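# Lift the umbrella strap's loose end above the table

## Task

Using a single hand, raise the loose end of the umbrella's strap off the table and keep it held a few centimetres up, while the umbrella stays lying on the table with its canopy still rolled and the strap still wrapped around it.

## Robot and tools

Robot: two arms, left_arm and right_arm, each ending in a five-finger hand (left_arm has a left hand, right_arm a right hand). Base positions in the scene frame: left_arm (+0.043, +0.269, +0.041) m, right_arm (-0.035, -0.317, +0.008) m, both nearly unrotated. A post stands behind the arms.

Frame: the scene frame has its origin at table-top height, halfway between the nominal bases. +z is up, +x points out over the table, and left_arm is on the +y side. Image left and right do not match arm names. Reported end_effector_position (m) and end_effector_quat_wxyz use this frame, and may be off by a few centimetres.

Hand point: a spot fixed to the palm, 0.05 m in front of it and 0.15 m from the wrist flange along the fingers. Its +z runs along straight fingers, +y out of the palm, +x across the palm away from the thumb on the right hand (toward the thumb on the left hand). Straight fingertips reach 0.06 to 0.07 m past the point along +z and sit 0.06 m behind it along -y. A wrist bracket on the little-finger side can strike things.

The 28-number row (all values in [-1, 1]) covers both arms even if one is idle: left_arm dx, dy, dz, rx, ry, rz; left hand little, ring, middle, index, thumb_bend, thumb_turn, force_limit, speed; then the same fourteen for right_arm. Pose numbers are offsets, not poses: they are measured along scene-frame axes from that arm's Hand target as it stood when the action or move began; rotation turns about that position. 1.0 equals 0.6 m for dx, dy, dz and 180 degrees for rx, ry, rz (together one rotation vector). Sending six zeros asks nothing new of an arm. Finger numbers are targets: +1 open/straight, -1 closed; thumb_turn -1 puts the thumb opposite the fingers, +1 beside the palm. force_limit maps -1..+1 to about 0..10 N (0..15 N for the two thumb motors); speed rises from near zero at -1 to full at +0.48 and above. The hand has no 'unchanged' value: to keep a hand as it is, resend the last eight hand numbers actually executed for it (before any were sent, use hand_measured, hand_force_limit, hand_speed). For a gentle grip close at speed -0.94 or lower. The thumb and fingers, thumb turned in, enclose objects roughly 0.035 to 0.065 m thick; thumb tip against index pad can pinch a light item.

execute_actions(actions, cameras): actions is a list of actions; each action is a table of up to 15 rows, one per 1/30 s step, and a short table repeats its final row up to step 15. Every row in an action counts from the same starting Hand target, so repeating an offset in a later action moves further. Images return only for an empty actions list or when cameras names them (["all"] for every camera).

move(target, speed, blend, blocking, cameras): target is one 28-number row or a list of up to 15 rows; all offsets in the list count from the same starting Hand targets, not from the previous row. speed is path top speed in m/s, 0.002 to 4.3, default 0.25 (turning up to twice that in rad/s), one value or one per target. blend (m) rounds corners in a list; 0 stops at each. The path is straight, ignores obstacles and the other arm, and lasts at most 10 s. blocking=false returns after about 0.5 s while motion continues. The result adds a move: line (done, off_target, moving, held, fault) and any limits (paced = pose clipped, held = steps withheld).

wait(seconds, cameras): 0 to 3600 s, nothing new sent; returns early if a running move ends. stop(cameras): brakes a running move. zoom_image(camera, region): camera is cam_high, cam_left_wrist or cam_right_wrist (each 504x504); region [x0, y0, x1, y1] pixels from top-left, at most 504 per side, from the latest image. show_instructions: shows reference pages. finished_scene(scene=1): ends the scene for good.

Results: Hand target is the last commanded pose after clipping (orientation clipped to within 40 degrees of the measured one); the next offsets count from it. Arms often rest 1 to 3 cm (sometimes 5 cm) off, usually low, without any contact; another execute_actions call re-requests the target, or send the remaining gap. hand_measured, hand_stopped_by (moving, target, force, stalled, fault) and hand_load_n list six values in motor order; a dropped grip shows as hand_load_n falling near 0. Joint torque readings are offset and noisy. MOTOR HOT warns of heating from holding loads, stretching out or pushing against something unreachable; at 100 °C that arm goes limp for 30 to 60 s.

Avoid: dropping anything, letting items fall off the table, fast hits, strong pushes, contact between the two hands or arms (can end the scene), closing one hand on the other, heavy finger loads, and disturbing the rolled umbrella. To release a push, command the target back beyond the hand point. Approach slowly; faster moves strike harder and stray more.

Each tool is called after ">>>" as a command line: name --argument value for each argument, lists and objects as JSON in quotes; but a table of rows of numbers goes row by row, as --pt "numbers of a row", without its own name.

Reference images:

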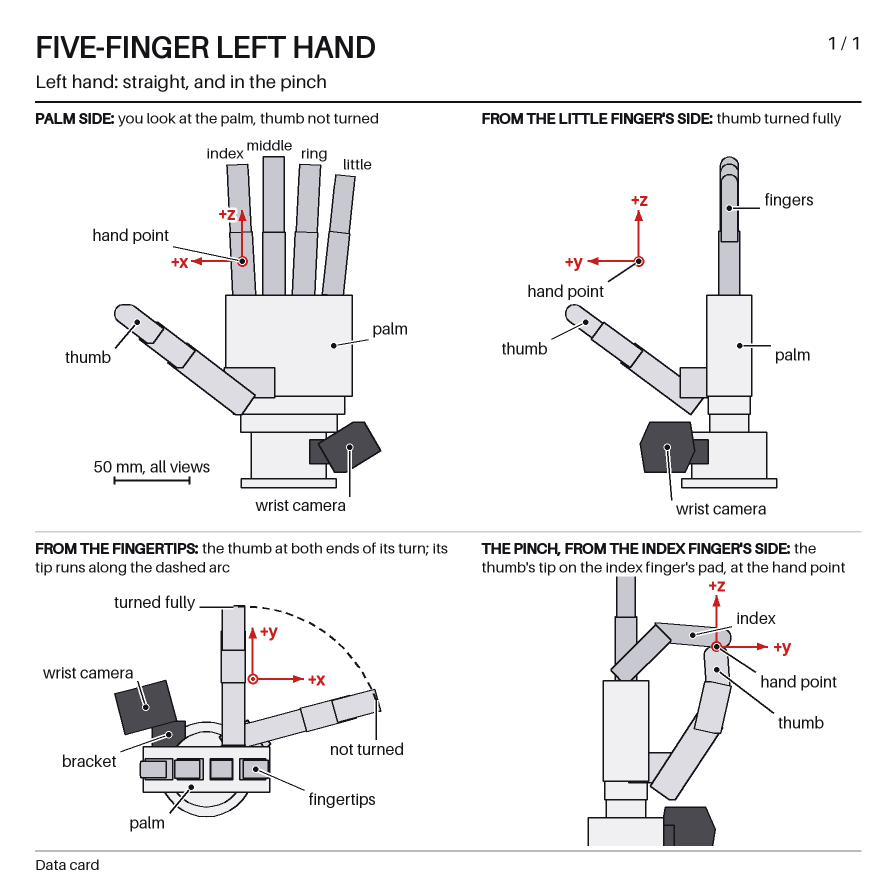

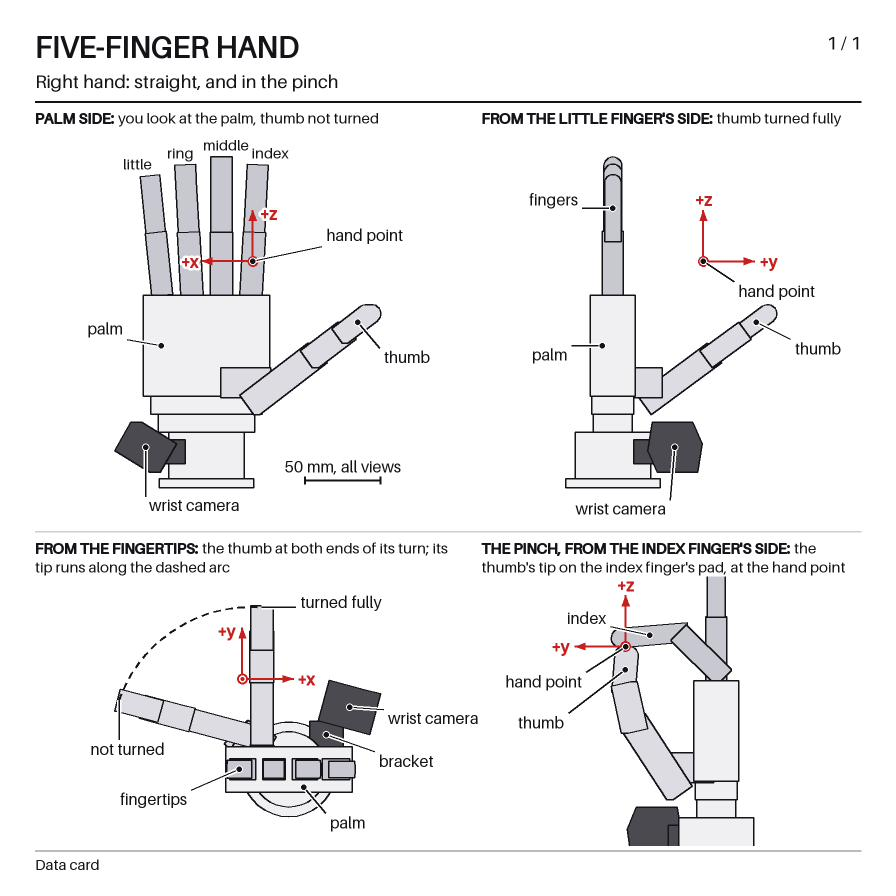

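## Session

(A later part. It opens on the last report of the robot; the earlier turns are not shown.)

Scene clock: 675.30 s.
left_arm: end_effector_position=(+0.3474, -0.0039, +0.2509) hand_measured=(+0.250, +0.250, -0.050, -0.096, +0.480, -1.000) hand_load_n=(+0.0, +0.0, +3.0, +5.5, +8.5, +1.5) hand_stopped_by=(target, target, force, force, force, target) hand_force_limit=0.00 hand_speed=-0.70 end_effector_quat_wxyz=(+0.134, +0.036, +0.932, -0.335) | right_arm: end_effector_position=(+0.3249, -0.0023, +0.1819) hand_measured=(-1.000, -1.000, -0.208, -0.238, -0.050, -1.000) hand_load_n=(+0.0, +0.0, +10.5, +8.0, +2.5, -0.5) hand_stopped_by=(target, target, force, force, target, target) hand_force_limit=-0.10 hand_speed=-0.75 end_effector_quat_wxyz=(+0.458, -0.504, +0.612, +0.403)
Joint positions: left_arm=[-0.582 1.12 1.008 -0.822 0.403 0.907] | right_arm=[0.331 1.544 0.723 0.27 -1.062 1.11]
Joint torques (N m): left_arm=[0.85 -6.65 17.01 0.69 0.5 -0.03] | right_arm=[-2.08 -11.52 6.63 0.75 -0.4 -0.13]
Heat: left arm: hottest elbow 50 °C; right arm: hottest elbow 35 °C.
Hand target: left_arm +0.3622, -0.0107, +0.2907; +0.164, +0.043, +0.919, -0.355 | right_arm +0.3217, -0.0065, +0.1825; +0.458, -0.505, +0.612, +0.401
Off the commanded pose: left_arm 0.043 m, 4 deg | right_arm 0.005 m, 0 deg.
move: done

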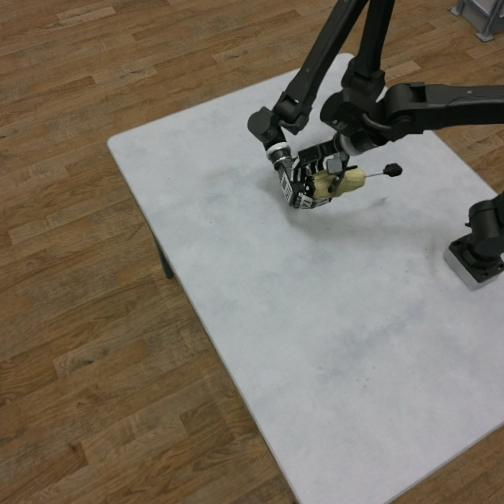

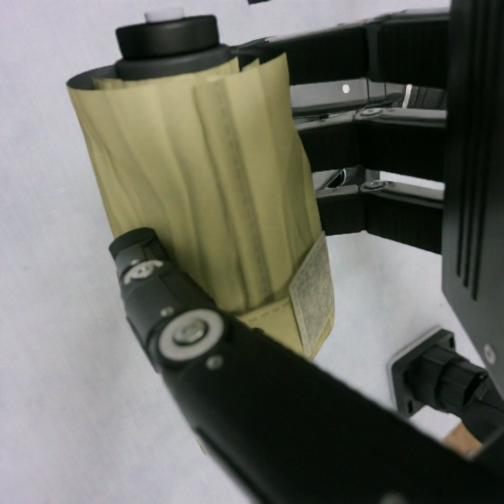

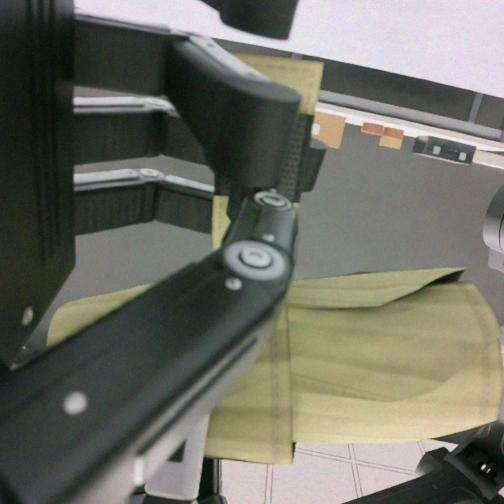

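>>> move --target '[0,0,0,-0.139,0,0,0.25,0.25,-0.1,-0.1,0.3,-1,0,-0.7,0,0,0,0,0,0,-1,-1,-0.35,-0.4,-0.05,-1,-0.1,-0.75]' --speed 0.05 --cameras '["cam_right_wrist","cam_left_wrist","cam_high"]'

>>> zoom_image --camera "cam_high" --region '[240, 130, 400, 260]'

Scene clock: 683.20 s.
left_arm: end_effector_position=(+0.3586, -0.0109, +0.2754) hand_measured=(+0.250, +0.250, -0.050, -0.096, +0.480, -1.000) hand_load_n=(+0.5, +0.0, +3.5, +5.0, +9.0, +0.5) hand_stopped_by=(target, target, force, force, force, target) hand_force_limit=0.00 hand_speed=-0.70 end_effector_quat_wxyz=(+0.156, +0.008, +0.831, -0.534) | right_arm: end_effector_position=(+0.3249, -0.0023, +0.1818) hand_measured=(-1.000, -1.000, -0.208, -0.238, -0.050, -1.000) hand_load_n=(+0.0, +0.0, +10.5, +7.5, +2.0, -0.5) hand_stopped_by=(target, target, force, force, target, target) hand_force_limit=-0.10 hand_speed=-0.75 end_effector_quat_wxyz=(+0.458, -0.504, +0.611, +0.403)
Joint positions: left_arm=[-0.395 1.004 0.802 -0.37 0.789 0.721] | right_arm=[0.331 1.544 0.723 0.27 -1.062 1.109]
Joint torques (N m): left_arm=[0.97 -5.07 11.55 2.26 0.66 -0.36] | right_arm=[-2.2 -11.52 6.58 0.77 -0.38 -0.14]
Heat: left arm: hottest elbow 49 °C; right arm: hottest elbow 35 °C.
Hand target: left_arm +0.3622, -0.0106, +0.2905; +0.170, +0.006, +0.821, -0.546 | right_arm +0.3217, -0.0065, +0.1825; +0.458, -0.505, +0.612, +0.401
Off the commanded pose: left_arm 0.016 m, 2 deg | right_arm 0.005 m, 0 deg.
move: off_target (left_arm)

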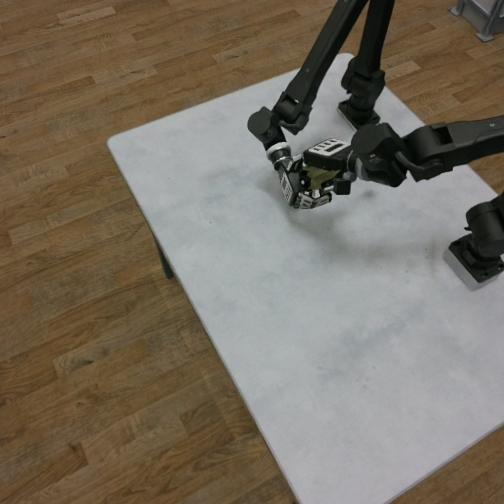

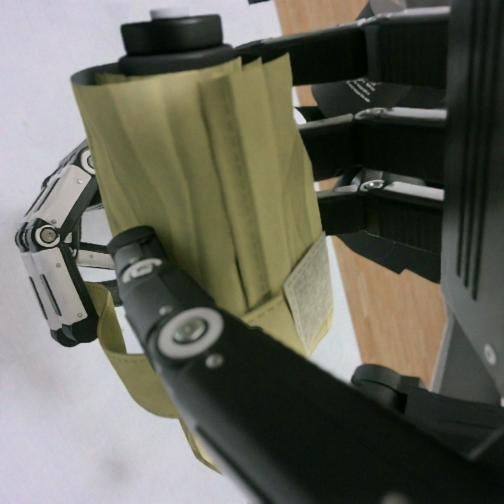

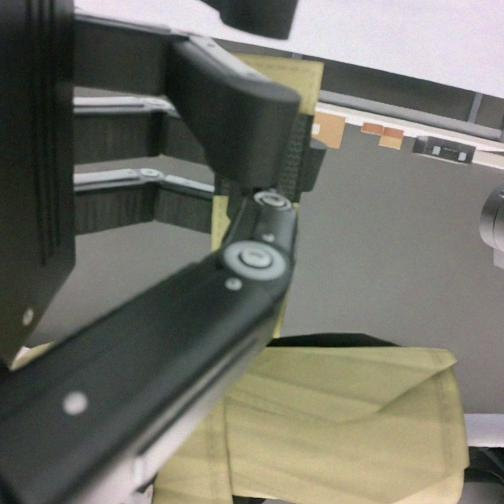

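Scaled by 3.150 from the camera's image (finer frame: 720x720).

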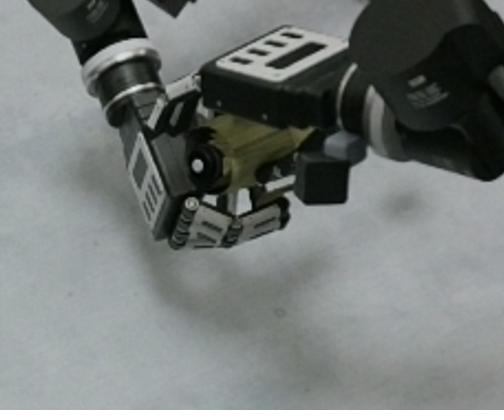

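>>> move --target '[0,0,0,0,0,0,0.25,0.25,-0.1,-0.1,0.3,-1,0,-0.7,0.012,0.057,-0.01,0,0,0,-1,-1,-0.35,-0.4,-0.05,-1,-0.1,-0.75]' --speed 0.04 --cameras '["cam_right_wrist","cam_left_wrist"]'

Scene clock: 703.20 s.
left_arm: end_effector_position=(+0.3585, -0.0109, +0.2754) hand_measured=(+0.250, +0.250, -0.050, -0.096, +0.480, -1.000) hand_load_n=(+0.0, +0.0, +3.5, +5.0, +9.0, +0.5) hand_stopped_by=(target, target, force, force, force, target) hand_force_limit=0.00 hand_speed=-0.70 end_effector_quat_wxyz=(+0.156, +0.007, +0.831, -0.534) | right_arm: end_effector_position=(+0.3211, +0.0216, +0.1722) hand_measured=(-1.000, -1.000, -0.208, -0.238, -0.050, -1.000) hand_load_n=(+0.0, +0.0, +10.5, +8.0, +2.0, -0.5) hand_stopped_by=(target, target, force, force, target, target) hand_force_limit=-0.10 hand_speed=-0.75 end_effector_quat_wxyz=(+0.451, -0.504, +0.618, +0.401)
Joint positions: left_arm=[-0.395 1.004 0.802 -0.37 0.789 0.72] | right_arm=[0.391 1.57 0.723 0.319 -1.002 1.155]
Joint torques (N m): left_arm=[0.85 -5.07 11.56 2.28 0.64 -0.34] | right_arm=[-1.26 -8.94 9.42 2.11 -0.19 0.12]
Heat: left arm: hottest elbow 44 °C; right arm: hottest elbow 35 °C.
Hand target: left_arm +0.3622, -0.0106, +0.2905; +0.170, +0.006, +0.821, -0.546 | right_arm +0.3288, +0.0277, +0.1765; +0.458, -0.505, +0.612, +0.401
Off the commanded pose: left_arm 0.016 m, 2 deg | right_arm 0.011 m, 1 deg.
move: off_target (right_arm)
Images, in order (width x height): cam_left_wrist 504x504, cam_right_wrist 504x504.

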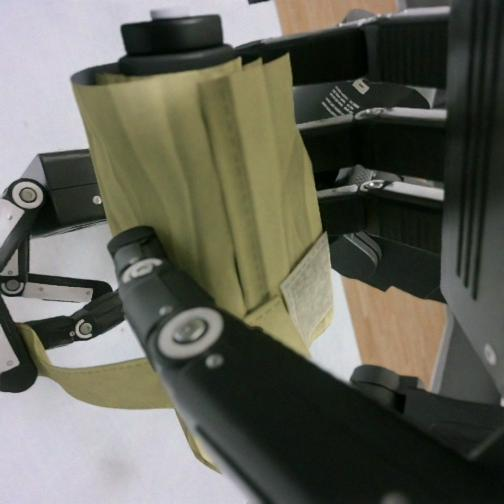

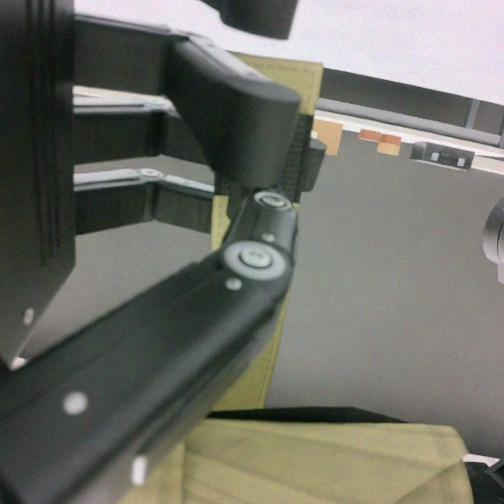

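>>> move --pt "0 0 0 0 0 0 0.25 0.25 -0.1 -0.1 0.3 -1 0 -0.7 0 0 0 0 0 0 -1 -1 -0.06 -0.08 0.15 -1 -0.1 -0.5" --pt "0 0 0 0 0 0 0.25 0.25 -0.1 -0.1 0.3 -1 0 -0.7 0 0 -0.055 0 0 0 -1 -1 -0.06 -0.08 0.15 -1 -0.1 -0.5" --speed 0.04 --cameras '["cam_right_wrist","cam_left_wrist"]'

Scene clock: 706.23 s.
left_arm: end_effector_position=(+0.3585, -0.0109, +0.2754) hand_measured=(+0.250, +0.250, -0.050, -0.096, +0.480, -1.000) hand_load_n=(+0.0, +0.0, +3.5, +5.0, +9.0, +0.5) hand_stopped_by=(target, target, force, force, force, target) hand_force_limit=0.00 hand_speed=-0.70 end_effector_quat_wxyz=(+0.156, +0.007, +0.831, -0.534) | right_arm: end_effector_position=(+0.3286, +0.0243, +0.1469) hand_measured=(-1.000, -1.000, -0.060, -0.080, +0.150, -1.000) hand_load_n=(+0.0, +0.5, +0.0, +0.0, +0.0, +0.0) hand_stopped_by=(target, target, target, target, target, target) hand_force_limit=-0.10 hand_speed=-0.50 end_effector_quat_wxyz=(+0.459, -0.506, +0.612, +0.398)
Joint positions: left_arm=[-0.395 1.004 0.802 -0.37 0.789 0.72] | right_arm=[0.391 1.655 0.723 0.425 -1.002 1.156]
Joint torques (N m): left_arm=[0.85 -5.13 11.56 2.26 0.64 -0.34] | right_arm=[-1.14 -9.99 6.84 2.07 -0.23 0.1]
Heat: left arm: hottest elbow 44 °C; right arm: hottest elbow 35 °C.
Hand target: left_arm +0.3622, -0.0106, +0.2905; +0.170, +0.006, +0.821, -0.546 | right_arm +0.3289, +0.0277, +0.1437; +0.459, -0.505, +0.612, +0.401
Off the commanded pose: left_arm 0.016 m, 2 deg | right_arm 0.005 m, 0 deg.
move: done
Images, in order (width x height): cam_left_wrist 504x504, cam_right_wrist 504x504.

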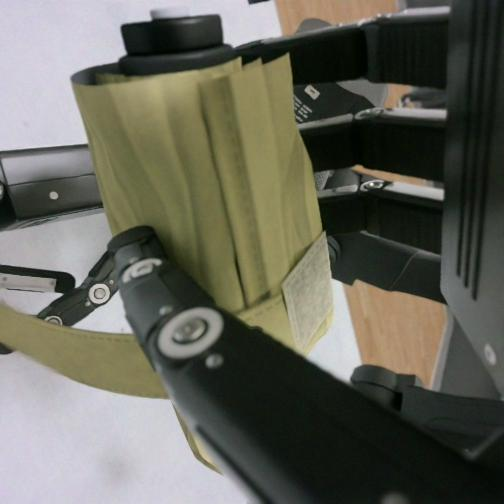

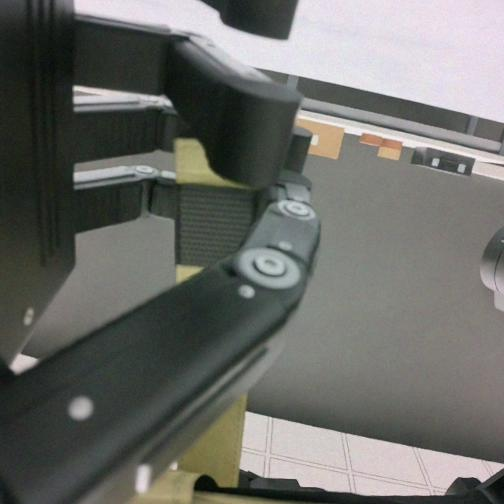

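>>> move --target '[0,0,0,0,0,0,0.25,0.25,-0.1,-0.1,0.3,-1,0,-0.7,0.033,-0.003,0,0,0,0,-1,-1,-0.06,-0.08,0.15,-1,-0.1,-0.5]' --speed 0.05 --cameras '["cam_right_wrist","cam_left_wrist"]'

Scene clock: 709.20 s.
left_arm: end_effector_position=(+0.3585, -0.0109, +0.2754) hand_measured=(+0.250, +0.250, -0.050, -0.096, +0.480, -1.000) hand_load_n=(+0.0, +0.0, +3.5, +5.0, +8.5, +0.5) hand_stopped_by=(target, target, force, force, force, target) hand_force_limit=0.00 hand_speed=-0.70 end_effector_quat_wxyz=(+0.156, +0.007, +0.831, -0.534) | right_arm: end_effector_position=(+0.3342, +0.0243, +0.1399) hand_measured=(-1.000, -1.000, -0.060, -0.080, +0.150, -1.000) hand_load_n=(+0.0, +0.0, +0.0, +0.0, +0.0, +0.0) hand_stopped_by=(target, target, target, target, target, target) hand_force_limit=-0.10 hand_speed=-0.50 end_effector_quat_wxyz=(+0.453, -0.504, +0.614, +0.404)
Joint positions: left_arm=[-0.395 1.004 0.802 -0.37 0.789 0.72] | right_arm=[0.385 1.688 0.74 0.425 -1.015 1.156]
Joint torques (N m): left_arm=[0.85 -5.07 11.58 2.26 0.64 -0.34] | right_arm=[-1.79 -10.11 9.74 0.92 -0.38 -0.09]
Heat: left arm: hottest elbow 43 °C; right arm: hottest elbow 35 °C.
Hand target: left_arm +0.3622, -0.0106, +0.2905; +0.170, +0.006, +0.821, -0.546 | right_arm +0.3488, +0.0259, +0.1436; +0.459, -0.505, +0.612, +0.401
Off the commanded pose: left_arm 0.016 m, 2 deg | right_arm 0.015 m, 1 deg.
move: off_target (right_arm)
Images, in order (width x height): cam_left_wrist 504x504, cam_right_wrist 504x504.

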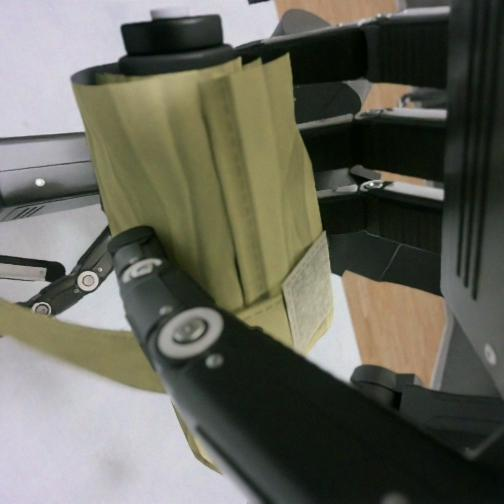

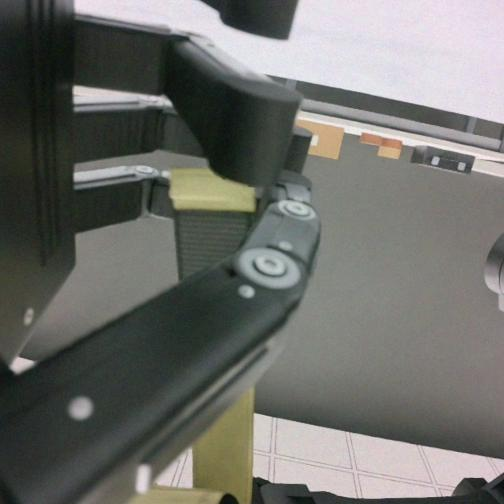

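>>> move --target '[0,0,0,0,0,0,0.25,0.25,-0.1,-0.1,0.3,-1,0,-0.7,0.0145,0,0.022,0,0,0,-1,-1,-0.06,-0.08,0.15,-1,-0.1,-0.5]' --speed 0.05 --cameras '["cam_right_wrist","cam_left_wrist"]'

Scene clock: 711.33 s.
left_arm: end_effector_position=(+0.3585, -0.0109, +0.2754) hand_measured=(+0.250, +0.250, -0.050, -0.096, +0.480, -1.000) hand_load_n=(+0.0, +0.0, +3.5, +5.0, +9.0, +0.5) hand_stopped_by=(target, target, force, force, force, target) hand_force_limit=0.00 hand_speed=-0.70 end_effector_quat_wxyz=(+0.156, +0.007, +0.831, -0.534) | right_arm: end_effector_position=(+0.3430, +0.0248, +0.1452) hand_measured=(-1.000, -1.000, -0.060, -0.080, +0.150, -1.000) hand_load_n=(+0.0, +0.0, -0.5, +0.0, +0.0, -0.5) hand_stopped_by=(target, target, target, target, target, target) hand_force_limit=-0.10 hand_speed=-0.50 end_effector_quat_wxyz=(+0.446, -0.501, +0.620, +0.407)
Joint positions: left_arm=[-0.395 1.004 0.802 -0.37 0.789 0.72] | right_arm=[0.379 1.688 0.771 0.373 -1.021 1.156]
Joint torques (N m): left_arm=[0.91 -5.19 11.56 2.29 0.64 -0.34] | right_arm=[-2.14 -11.69 10.18 0.76 -0.38 -0.12]
Heat: left arm: hottest elbow 43 °C; right arm: hottest elbow 35 °C.
Hand target: left_arm +0.3622, -0.0106, +0.2905; +0.170, +0.006, +0.821, -0.546 | right_arm +0.3574, +0.0259, +0.1567; +0.458, -0.505, +0.612, +0.401
Off the commanded pose: left_arm 0.016 m, 2 deg | right_arm 0.019 m, 2 deg.
move: off_target (right_arm)
Images, in order (width x height): cam_left_wrist 504x504, cam_right_wrist 504x504.

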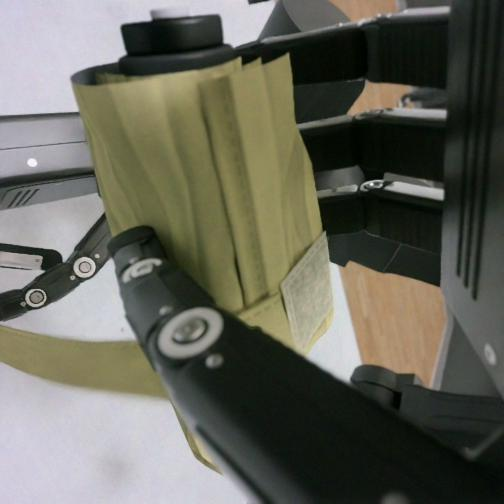

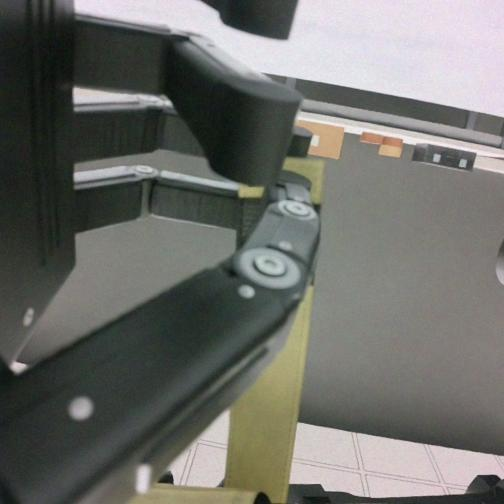

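>>> move --pt "0 0 0 0 0 0 0.25 0.25 -0.1 -0.1 0.3 -1 0 -0.7 0 0 0 0 0 0 -1 -1 -0.12 -0.15 -0.06 -1 -0.1 -0.7" --pt "0 0 0 0 0 0 0.25 0.25 -0.1 -0.1 0.3 -1 0 -0.7 0 0 0 0 0 0 -1 -1 -0.35 -0.4 -0.06 -1 0.0 -0.75" --speed 0.04 --cameras '["cam_right_wrist","cam_left_wrist"]'

Scene clock: 713.93 s.
left_arm: end_effector_position=(+0.3585, -0.0109, +0.2754) hand_measured=(+0.250, +0.250, -0.050, -0.096, +0.480, -1.000) hand_load_n=(+0.0, +0.0, +3.5, +5.0, +9.0, +0.5) hand_stopped_by=(target, target, force, force, force, target) hand_force_limit=0.00 hand_speed=-0.70 end_effector_quat_wxyz=(+0.156, +0.007, +0.831, -0.534) | right_arm: end_effector_position=(+0.3429, +0.0248, +0.1452) hand_measured=(-1.000, -1.000, -0.208, -0.238, -0.060, -1.000) hand_load_n=(+0.0, +0.0, +10.5, +8.5, +1.5, -1.5) hand_stopped_by=(target, target, force, force, target, target) hand_force_limit=0.00 hand_speed=-0.75 end_effector_quat_wxyz=(+0.446, -0.501, +0.620, +0.408)
Joint positions: left_arm=[-0.395 1.004 0.802 -0.37 0.789 0.72] | right_arm=[0.379 1.688 0.771 0.373 -1.021 1.156]
Joint torques (N m): left_arm=[0.85 -5.19 11.56 2.28 0.65 -0.34] | right_arm=[-2.08 -11.75 10.14 0.81 -0.36 -0.12]
Heat: left arm: hottest elbow 43 °C; right arm: hottest elbow 35 °C.
Hand target: left_arm +0.3622, -0.0106, +0.2905; +0.170, +0.006, +0.821, -0.546 | right_arm +0.3573, +0.0259, +0.1567; +0.458, -0.505, +0.612, +0.401
Off the commanded pose: left_arm 0.016 m, 2 deg | right_arm 0.019 m, 2 deg.
move: done; target 2's new numbers were sent with right_arm's hand 0.018 m and 2 deg from that target
Images, in order (width x height): cam_left_wrist 504x504, cam_right_wrist 504x504.

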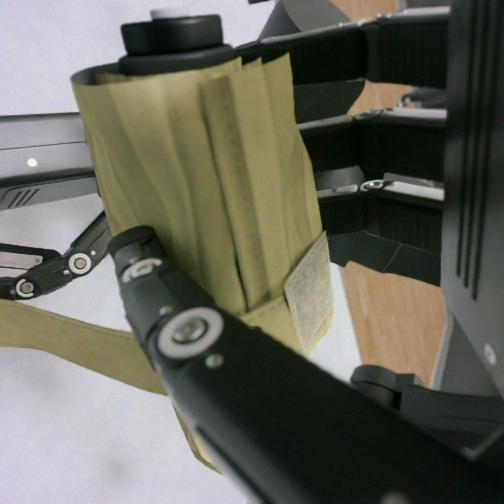

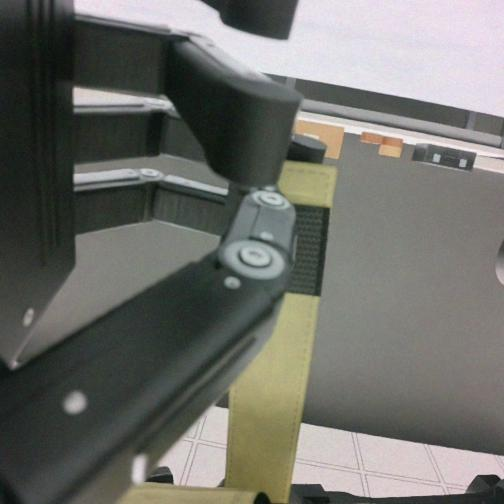

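>>> move --target '[0,0,0,0,0,0,-1,0.0,-0.1,-0.1,0.3,-1,-0.8,-0.7,-0.0205,-0.153,0.089,-0.083,0,0,-1,-1,-0.35,-0.4,-0.06,-1,0.0,-0.75]' --speed 0.04 --cameras '["cam_right_wrist","cam_left_wrist","cam_high"]'

>>> zoom_image --camera "cam_high" --region '[240, 130, 400, 260]'

Scene clock: 729.43 s.
left_arm: end_effector_position=(+0.3584, -0.0109, +0.2755) hand_measured=(-0.190, +0.032, -0.050, -0.096, +0.480, -1.000) hand_load_n=(+1.0, +0.5, +2.0, +4.5, +9.5, +2.0) hand_stopped_by=(force, force, force, force, force, target) hand_force_limit=-0.80 hand_speed=-0.70 end_effector_quat_wxyz=(+0.156, +0.007, +0.831, -0.534) | right_arm: end_effector_position=(+0.3301, -0.0646, +0.1896) hand_measured=(-1.000, -1.000, -0.208, -0.238, -0.060, -1.000) hand_load_n=(+0.0, +0.0, +10.0, +8.5, +1.5, -1.0) hand_stopped_by=(target, target, force, force, target, target) hand_force_limit=0.00 hand_speed=-0.75 end_effector_quat_wxyz=(+0.369, -0.552, +0.670, +0.333)
Joint positions: left_arm=[-0.395 1.003 0.802 -0.37 0.789 0.719] | right_arm=[0.204 1.441 0.898 -0.557 -0.966 0.6]
Joint torques (N m): left_arm=[0.85 -5.13 11.56 2.28 0.63 -0.32] | right_arm=[-2.67 -10.93 12.83 0.32 -0.42 -0.17]
Heat: left arm: hottest elbow 41 °C; right arm: hottest elbow 35 °C.
Hand target: left_arm +0.3623, -0.0105, +0.2905; +0.170, +0.006, +0.821, -0.546 | right_arm +0.3451, -0.0659, +0.2102; +0.389, -0.560, +0.659, +0.318
Off the commanded pose: left_arm 0.015 m, 2 deg | right_arm 0.025 m, 3 deg.
move: off_target (right_arm)

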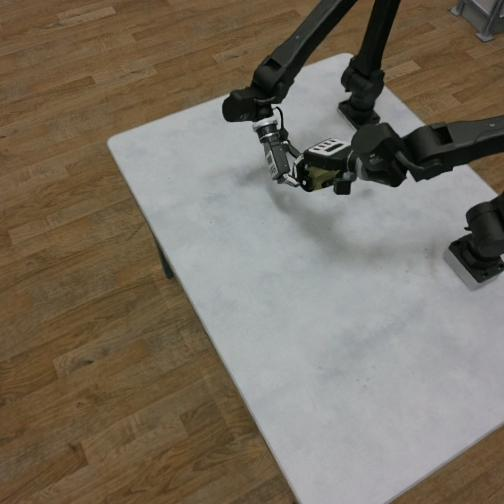

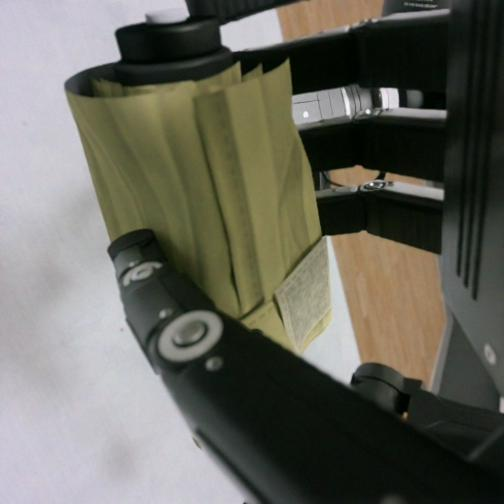

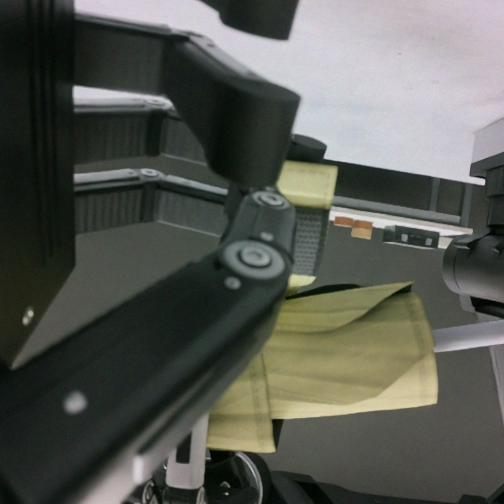

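Scaled by 3.150 from the camera's image (finer frame: 720x720).

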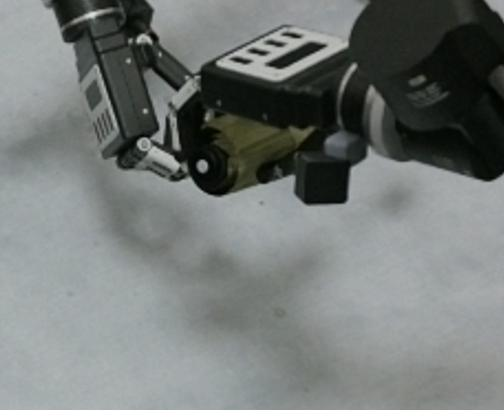

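>>> move --target '[0,0,-0.25,0,0.0889,0,-1,0.0,-0.1,-0.1,0.3,-1,-0.8,-0.7,-0.025,-0.006,-0.155,-0.222,0,0,-1,-1,-0.35,-0.4,-0.06,-1,0.0,-0.75]' --speed 0.05 --cameras '["cam_right_wrist","cam_left_wrist","cam_high"]'

>>> zoom_image --camera "cam_high" --region '[240, 130, 400, 260]'

Scene clock: 740.30 s.
left_arm: end_effector_position=(+0.3574, -0.0120, +0.1387) hand_measured=(-0.190, +0.032, -0.050, -0.096, +0.480, -1.000) hand_load_n=(+1.0, +0.5, +2.5, +5.0, +9.5, +2.0) hand_stopped_by=(force, force, force, force, force, target) hand_force_limit=-0.80 hand_speed=-0.70 end_effector_quat_wxyz=(+0.053, -0.060, +0.840, -0.536) | right_arm: end_effector_position=(+0.3152, -0.0766, +0.1057) hand_measured=(-1.000, -1.000, -0.208, -0.238, -0.060, -1.000) hand_load_n=(+0.0, +0.0, +10.5, +9.0, +1.5, -0.5) hand_stopped_by=(target, target, force, force, target, target) hand_force_limit=0.00 hand_speed=-0.75 end_effector_quat_wxyz=(-0.167, +0.658, -0.730, -0.078)
Joint positions: left_arm=[-0.355 1.287 0.643 -0.081 0.885 0.628] | right_arm=[0.402 1.448 0.992 -0.855 -0.267 0.493]
Joint torques (N m): left_arm=[1.2 -5.07 9.01 1.76 0.75 -0.34] | right_arm=[-1.32 -8.76 13 0.06 0 -0.04]
Heat: left arm: hottest elbow 41 °C; right arm: hottest elbow 36 °C.
Hand target: left_arm +0.3623, -0.0106, +0.1406; +0.054, -0.070, +0.836, -0.541 | right_arm +0.3300, -0.0694, +0.1171; +0.174, -0.659, +0.728, +0.073
Off the commanded pose: left_arm 0.005 m, 1 deg | right_arm 0.020 m, 1 deg.
move: off_target (right_arm)

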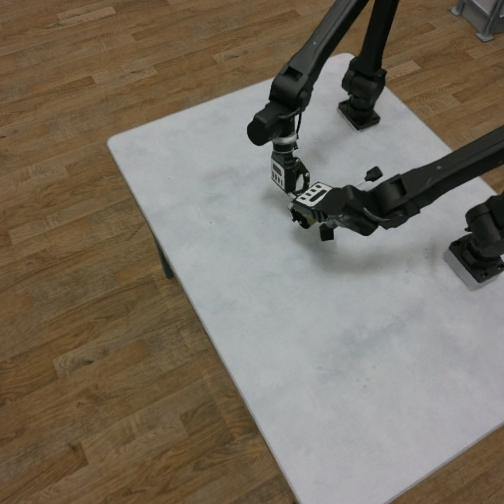

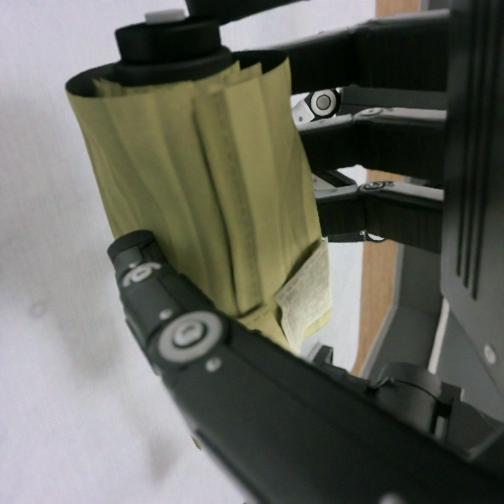

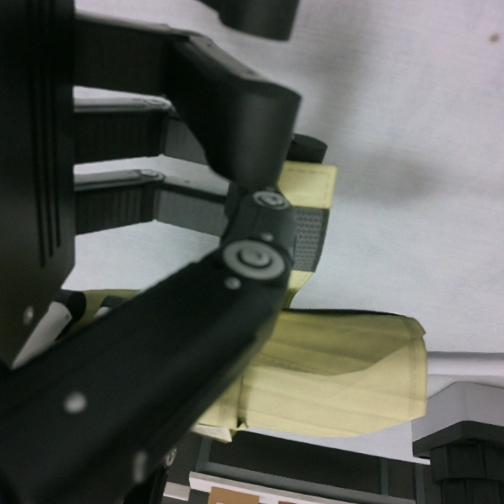

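Scaled by 3.150 from the camera's image (finer frame: 720x720).

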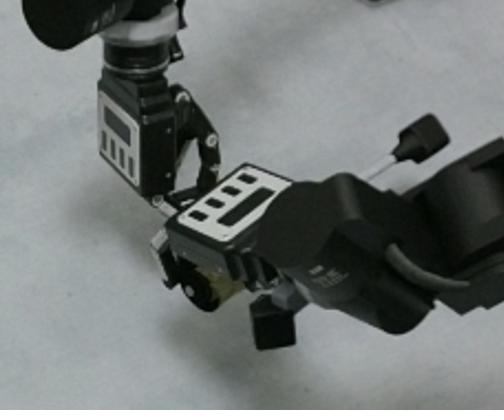

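>>> move --target '[0,0,-0.12,0,0.0,0,-1,0.0,-0.1,-0.1,0.3,-1,-0.8,-0.7,-0.01,0.01,-0.07,0,0,0,-1,-1,-0.35,-0.4,-0.06,-1,0.0,-0.75]' --speed 0.04 --cameras '["cam_right_wrist","cam_left_wrist","cam_high"]'

>>> zoom_image --camera "cam_high" --region '[240, 130, 400, 260]'

Scene clock: 745.87 s.
left_arm: end_effector_position=(+0.3626, -0.0154, +0.0750) hand_measured=(-0.190, +0.032, -0.050, -0.096, +0.480, -1.000) hand_load_n=(+0.5, +0.5, +3.0, +5.0, +9.0, +3.0) hand_stopped_by=(force, force, force, force, force, target) hand_force_limit=-0.80 hand_speed=-0.70 end_effector_quat_wxyz=(+0.057, -0.058, +0.836, -0.542) | right_arm: end_effector_position=(+0.3220, -0.0651, +0.0785) hand_measured=(-1.000, -1.000, -0.208, -0.238, -0.060, -1.000) hand_load_n=(+0.0, +0.0, +10.0, +10.0, +1.0, -1.0) hand_stopped_by=(target, target, force, force, target, target) hand_force_limit=0.00 hand_speed=-0.75 end_effector_quat_wxyz=(-0.172, +0.663, -0.725, -0.074)
Joint positions: left_arm=[-0.355 1.466 0.572 0.195 0.89 0.615] | right_arm=[0.424 1.504 0.973 -0.763 -0.259 0.502]
Joint torques (N m): left_arm=[1.08 -5.42 6.28 1.63 0.49 -0.22] | right_arm=[-1.49 -10.29 8.17 1.25 -0.12 0.06]
Heat: left arm: hottest elbow 41 °C; right arm: hottest elbow 37 °C.
Hand target: left_arm +0.3621, -0.0106, +0.0685; +0.054, -0.070, +0.836, -0.541 | right_arm +0.3240, -0.0634, +0.0753; +0.174, -0.659, +0.728, +0.073
Off the commanded pose: left_arm 0.008 m, 1 deg | right_arm 0.004 m, 1 deg.
move: done

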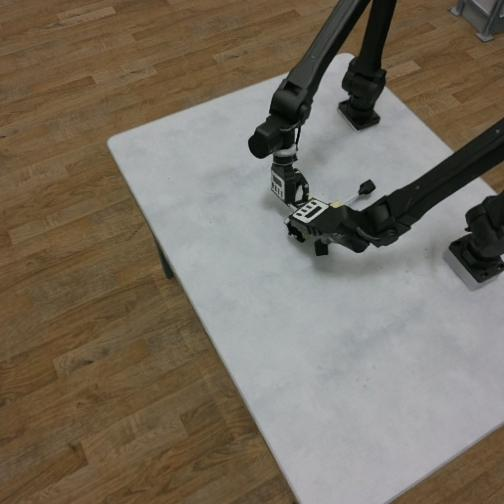

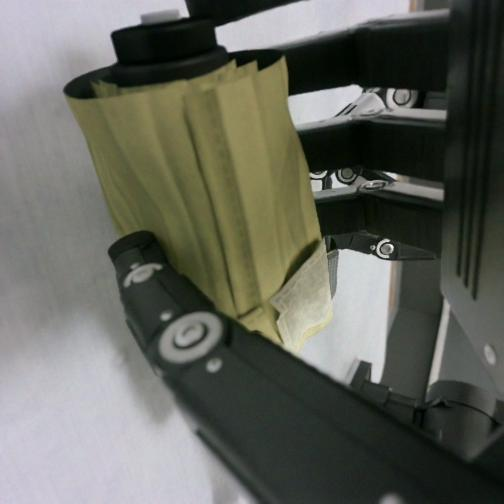

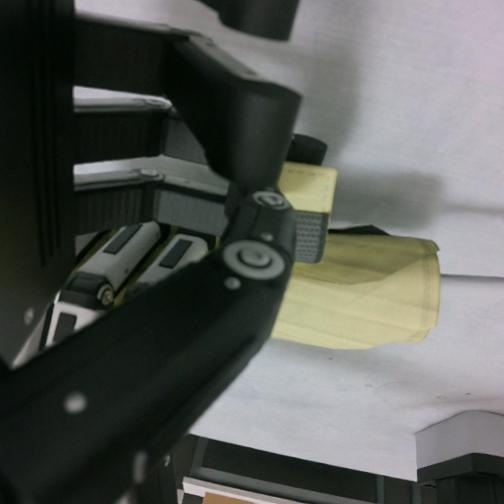

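Scaled by 3.150 from the camera's image (finer frame: 720x720).

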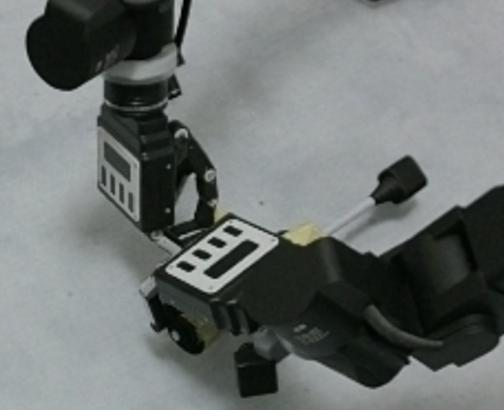

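>>> move --target '[0,0,-0.06,0,0.0,0,-1,0.0,-0.1,-0.1,0.3,-1,-0.8,-0.7,0,-0.004,-0.055,0,0,0,-1,-1,-0.35,-0.4,-0.06,-1,0.0,-0.75]' --speed 0.03 --cameras '["cam_right_wrist","cam_left_wrist","cam_high"]'

>>> zoom_image --camera "cam_high" --region '[240, 130, 400, 260]'

Scene clock: 752.43 s.
left_arm: end_effector_position=(+0.3663, -0.0180, +0.0469) hand_measured=(-0.190, +0.032, -0.050, -0.096, +0.480, -1.000) hand_load_n=(+0.5, +0.5, +4.0, +5.5, +7.5, +2.5) hand_stopped_by=(force, force, force, force, force, target) hand_force_limit=-0.80 hand_speed=-0.70 end_effector_quat_wxyz=(+0.060, -0.057, +0.832, -0.549) | right_arm: end_effector_position=(+0.3234, -0.0646, +0.0503) hand_measured=(-1.000, -1.000, -0.208, -0.238, -0.060, -1.000) hand_load_n=(+0.0, +0.0, +10.5, +8.5, +1.0, -1.0) hand_stopped_by=(target, target, force, force, target, target) hand_force_limit=0.00 hand_speed=-0.75 end_effector_quat_wxyz=(-0.176, +0.663, -0.724, -0.072)
Joint positions: left_arm=[-0.354 1.569 0.554 0.338 0.898 0.602] | right_arm=[0.424 1.547 0.933 -0.671 -0.259 0.502]
Joint torques (N m): left_arm=[1.03 -5.3 4.59 1.47 0.15 -0.08] | right_arm=[-2.2 -9.76 7.43 1.36 -0.15 0.04]
Heat: left arm: hottest elbow 40 °C; right arm: hottest elbow 36 °C.
Hand target: left_arm +0.3624, -0.0106, +0.0326; +0.054, -0.070, +0.836, -0.541 | right_arm +0.3241, -0.0659, +0.0422; +0.174, -0.659, +0.728, +0.073
Off the commanded pose: left_arm 0.017 m, 2 deg | right_arm 0.008 m, 1 deg.
move: off_target (left_arm)

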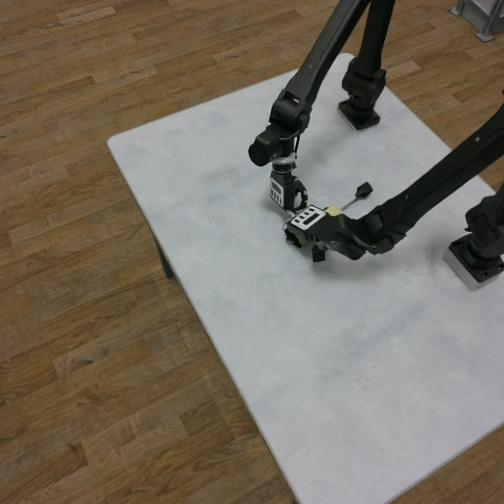

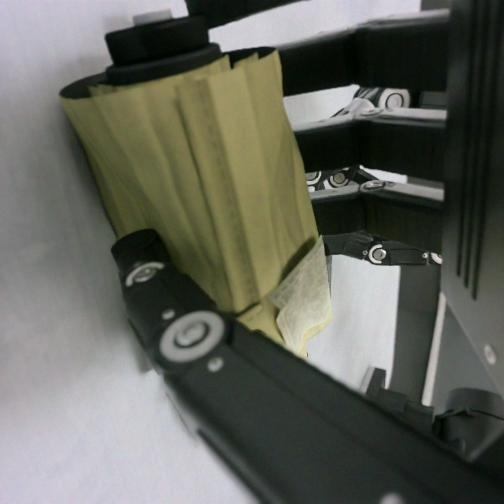

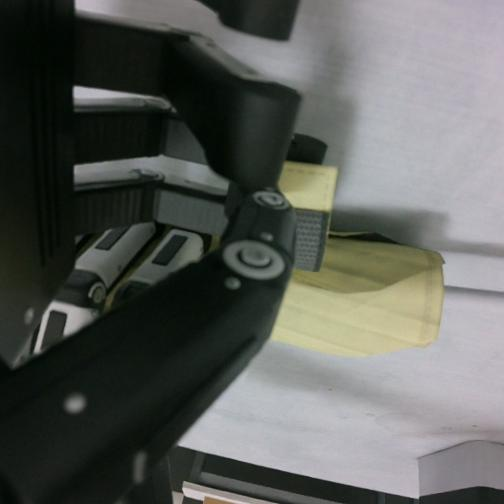

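Scaled by 3.150 from the camera's image (finer frame: 720x720).

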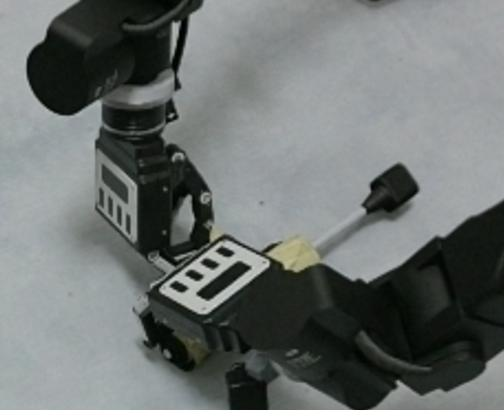

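>>> move --pt "0 0.0 0.012 0 0 0 -1 0.0 -0.1 -0.1 0.3 -1 -0.8 -0.7 0 0 0 0 0 0 -1 -1 -0.35 -0.4 -0.06 -1 0.0 -0.75" --pt "0 0 0.012 0 0 0 -0.4 0.1 0.04 0.0 0.85 -1 -0.4 -0.85 0 0 0 0 0 0 -1 -1 -0.35 -0.4 -0.06 -1 0.0 -0.75" --speed 0.03 --cameras '["cam_right_wrist","cam_left_wrist","cam_high"]'

Scene clock: 761.10 s.
left_arm: end_effector_position=(+0.3648, -0.0152, +0.0442) hand_measured=(-0.400, +0.100, +0.040, +0.000, +0.850, -1.000) hand_load_n=(+0.0, +0.0, +0.0, +0.0, +0.0, +0.0) hand_stopped_by=(target, target, target, target, target, target) hand_force_limit=-0.40 hand_speed=-0.85 end_effector_quat_wxyz=(+0.059, -0.062, +0.834, -0.545) | right_arm: end_effector_position=(+0.3234, -0.0646, +0.0503) hand_measured=(-1.000, -1.000, -0.208, -0.238, -0.060, -1.000) hand_load_n=(+0.0, +0.0, +10.0, +8.5, +1.5, -1.0) hand_stopped_by=(target, target, force, force, target, target) hand_force_limit=0.00 hand_speed=-0.75 end_effector_quat_wxyz=(-0.176, +0.663, -0.724, -0.072)
Joint positions: left_arm=[-0.35 1.569 0.549 0.333 0.892 0.602] | right_arm=[0.424 1.547 0.933 -0.671 -0.259 0.502]
Joint torques (N m): left_arm=[0.62 -6.71 5.6 0.76 0.42 -0.08] | right_arm=[-1.79 -9.82 7.31 1.39 -0.13 0.01]
Heat: left arm: hottest elbow 39 °C; right arm: hottest elbow 36 °C.
Hand target: left_arm +0.3623, -0.0106, +0.0398; +0.054, -0.070, +0.836, -0.541 | right_arm +0.3241, -0.0659, +0.0422; +0.174, -0.659, +0.728, +0.073
Off the commanded pose: left_arm 0.007 m, 1 deg | right_arm 0.008 m, 1 deg.
move: done; target 2's new numbers were sent with left_arm's hand 0.011 m and 2 deg from that target

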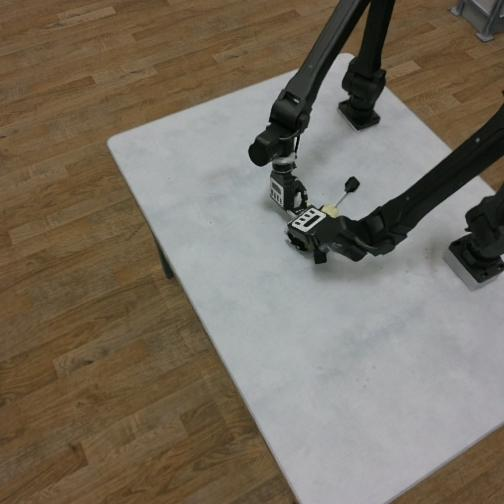

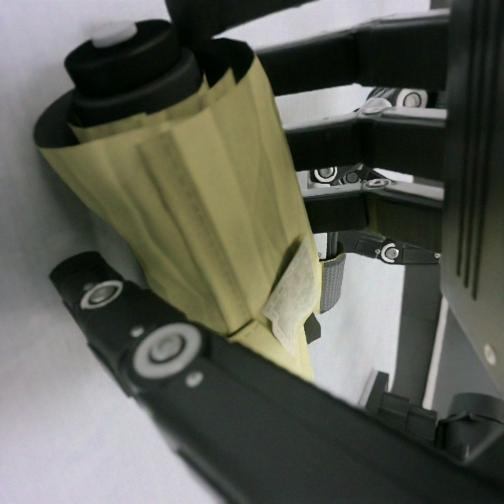

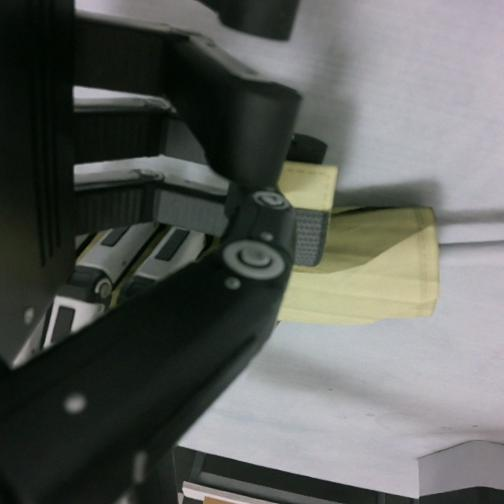

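>>> move --target '[0,0.0,0.06,0,0,0,-0.4,0.1,0.04,0.0,0.85,-1,-0.4,-0.85,0,0,0,0,0,0,-1,-1,-0.35,-0.4,-0.06,-1,0.0,-0.75]' --speed 0.03 --cameras '["cam_right_wrist","cam_left_wrist","cam_high"]'

Scene clock: 765.00 s.
left_arm: end_effector_position=(+0.3522, -0.0101, +0.0667) hand_measured=(-0.400, +0.100, +0.040, +0.000, +0.850, -1.000) hand_load_n=(+0.0, +0.0, +0.0, +0.0, +0.0, +0.0) hand_stopped_by=(target, target, target, target, target, target) hand_force_limit=-0.40 hand_speed=-0.85 end_effector_quat_wxyz=(+0.045, -0.071, +0.839, -0.538) | right_arm: end_effector_position=(+0.3234, -0.0646, +0.0503) hand_measured=(-1.000, -1.000, -0.208, -0.238, -0.060, -1.000) hand_load_n=(+0.0, +0.0, +10.5, +8.5, +1.5, -0.5) hand_stopped_by=(target, target, force, force, target, target) hand_force_limit=0.00 hand_speed=-0.75 end_effector_quat_wxyz=(-0.176, +0.663, -0.724, -0.072)
Joint positions: left_arm=[-0.35 1.468 0.549 0.194 0.891 0.602] | right_arm=[0.424 1.547 0.933 -0.671 -0.259 0.502]
Joint torques (N m): left_arm=[0.79 -7.12 8.75 0.7 0.46 -0.09] | right_arm=[-2.43 -9.82 7.24 1.29 -0.14 0.01]
Heat: left arm: hottest elbow 39 °C; right arm: hottest elbow 35 °C.
Hand target: left_arm +0.3623, -0.0106, +0.0758; +0.054, -0.070, +0.836, -0.541 | right_arm +0.3241, -0.0659, +0.0422; +0.174, -0.659, +0.728, +0.073
Off the commanded pose: left_arm 0.014 m, 1 deg | right_arm 0.008 m, 1 deg.
move: off_target (left_arm)

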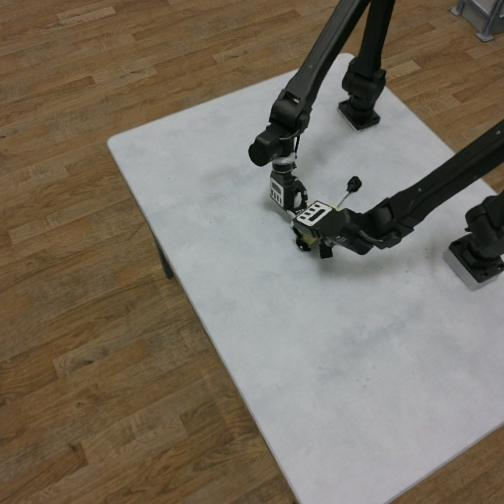

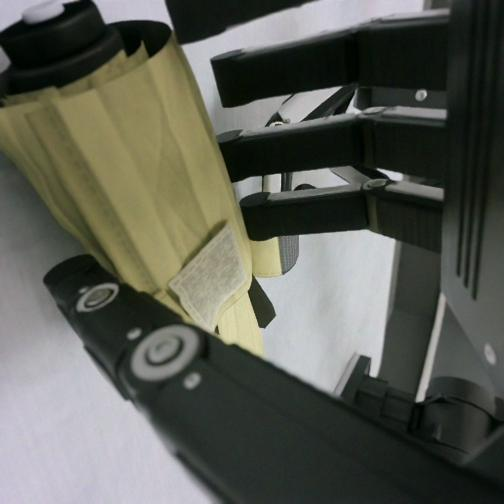

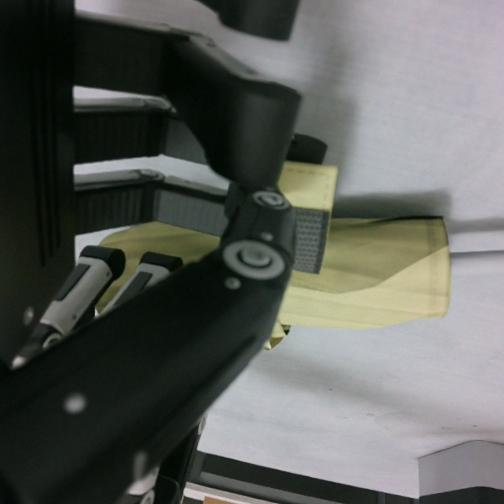

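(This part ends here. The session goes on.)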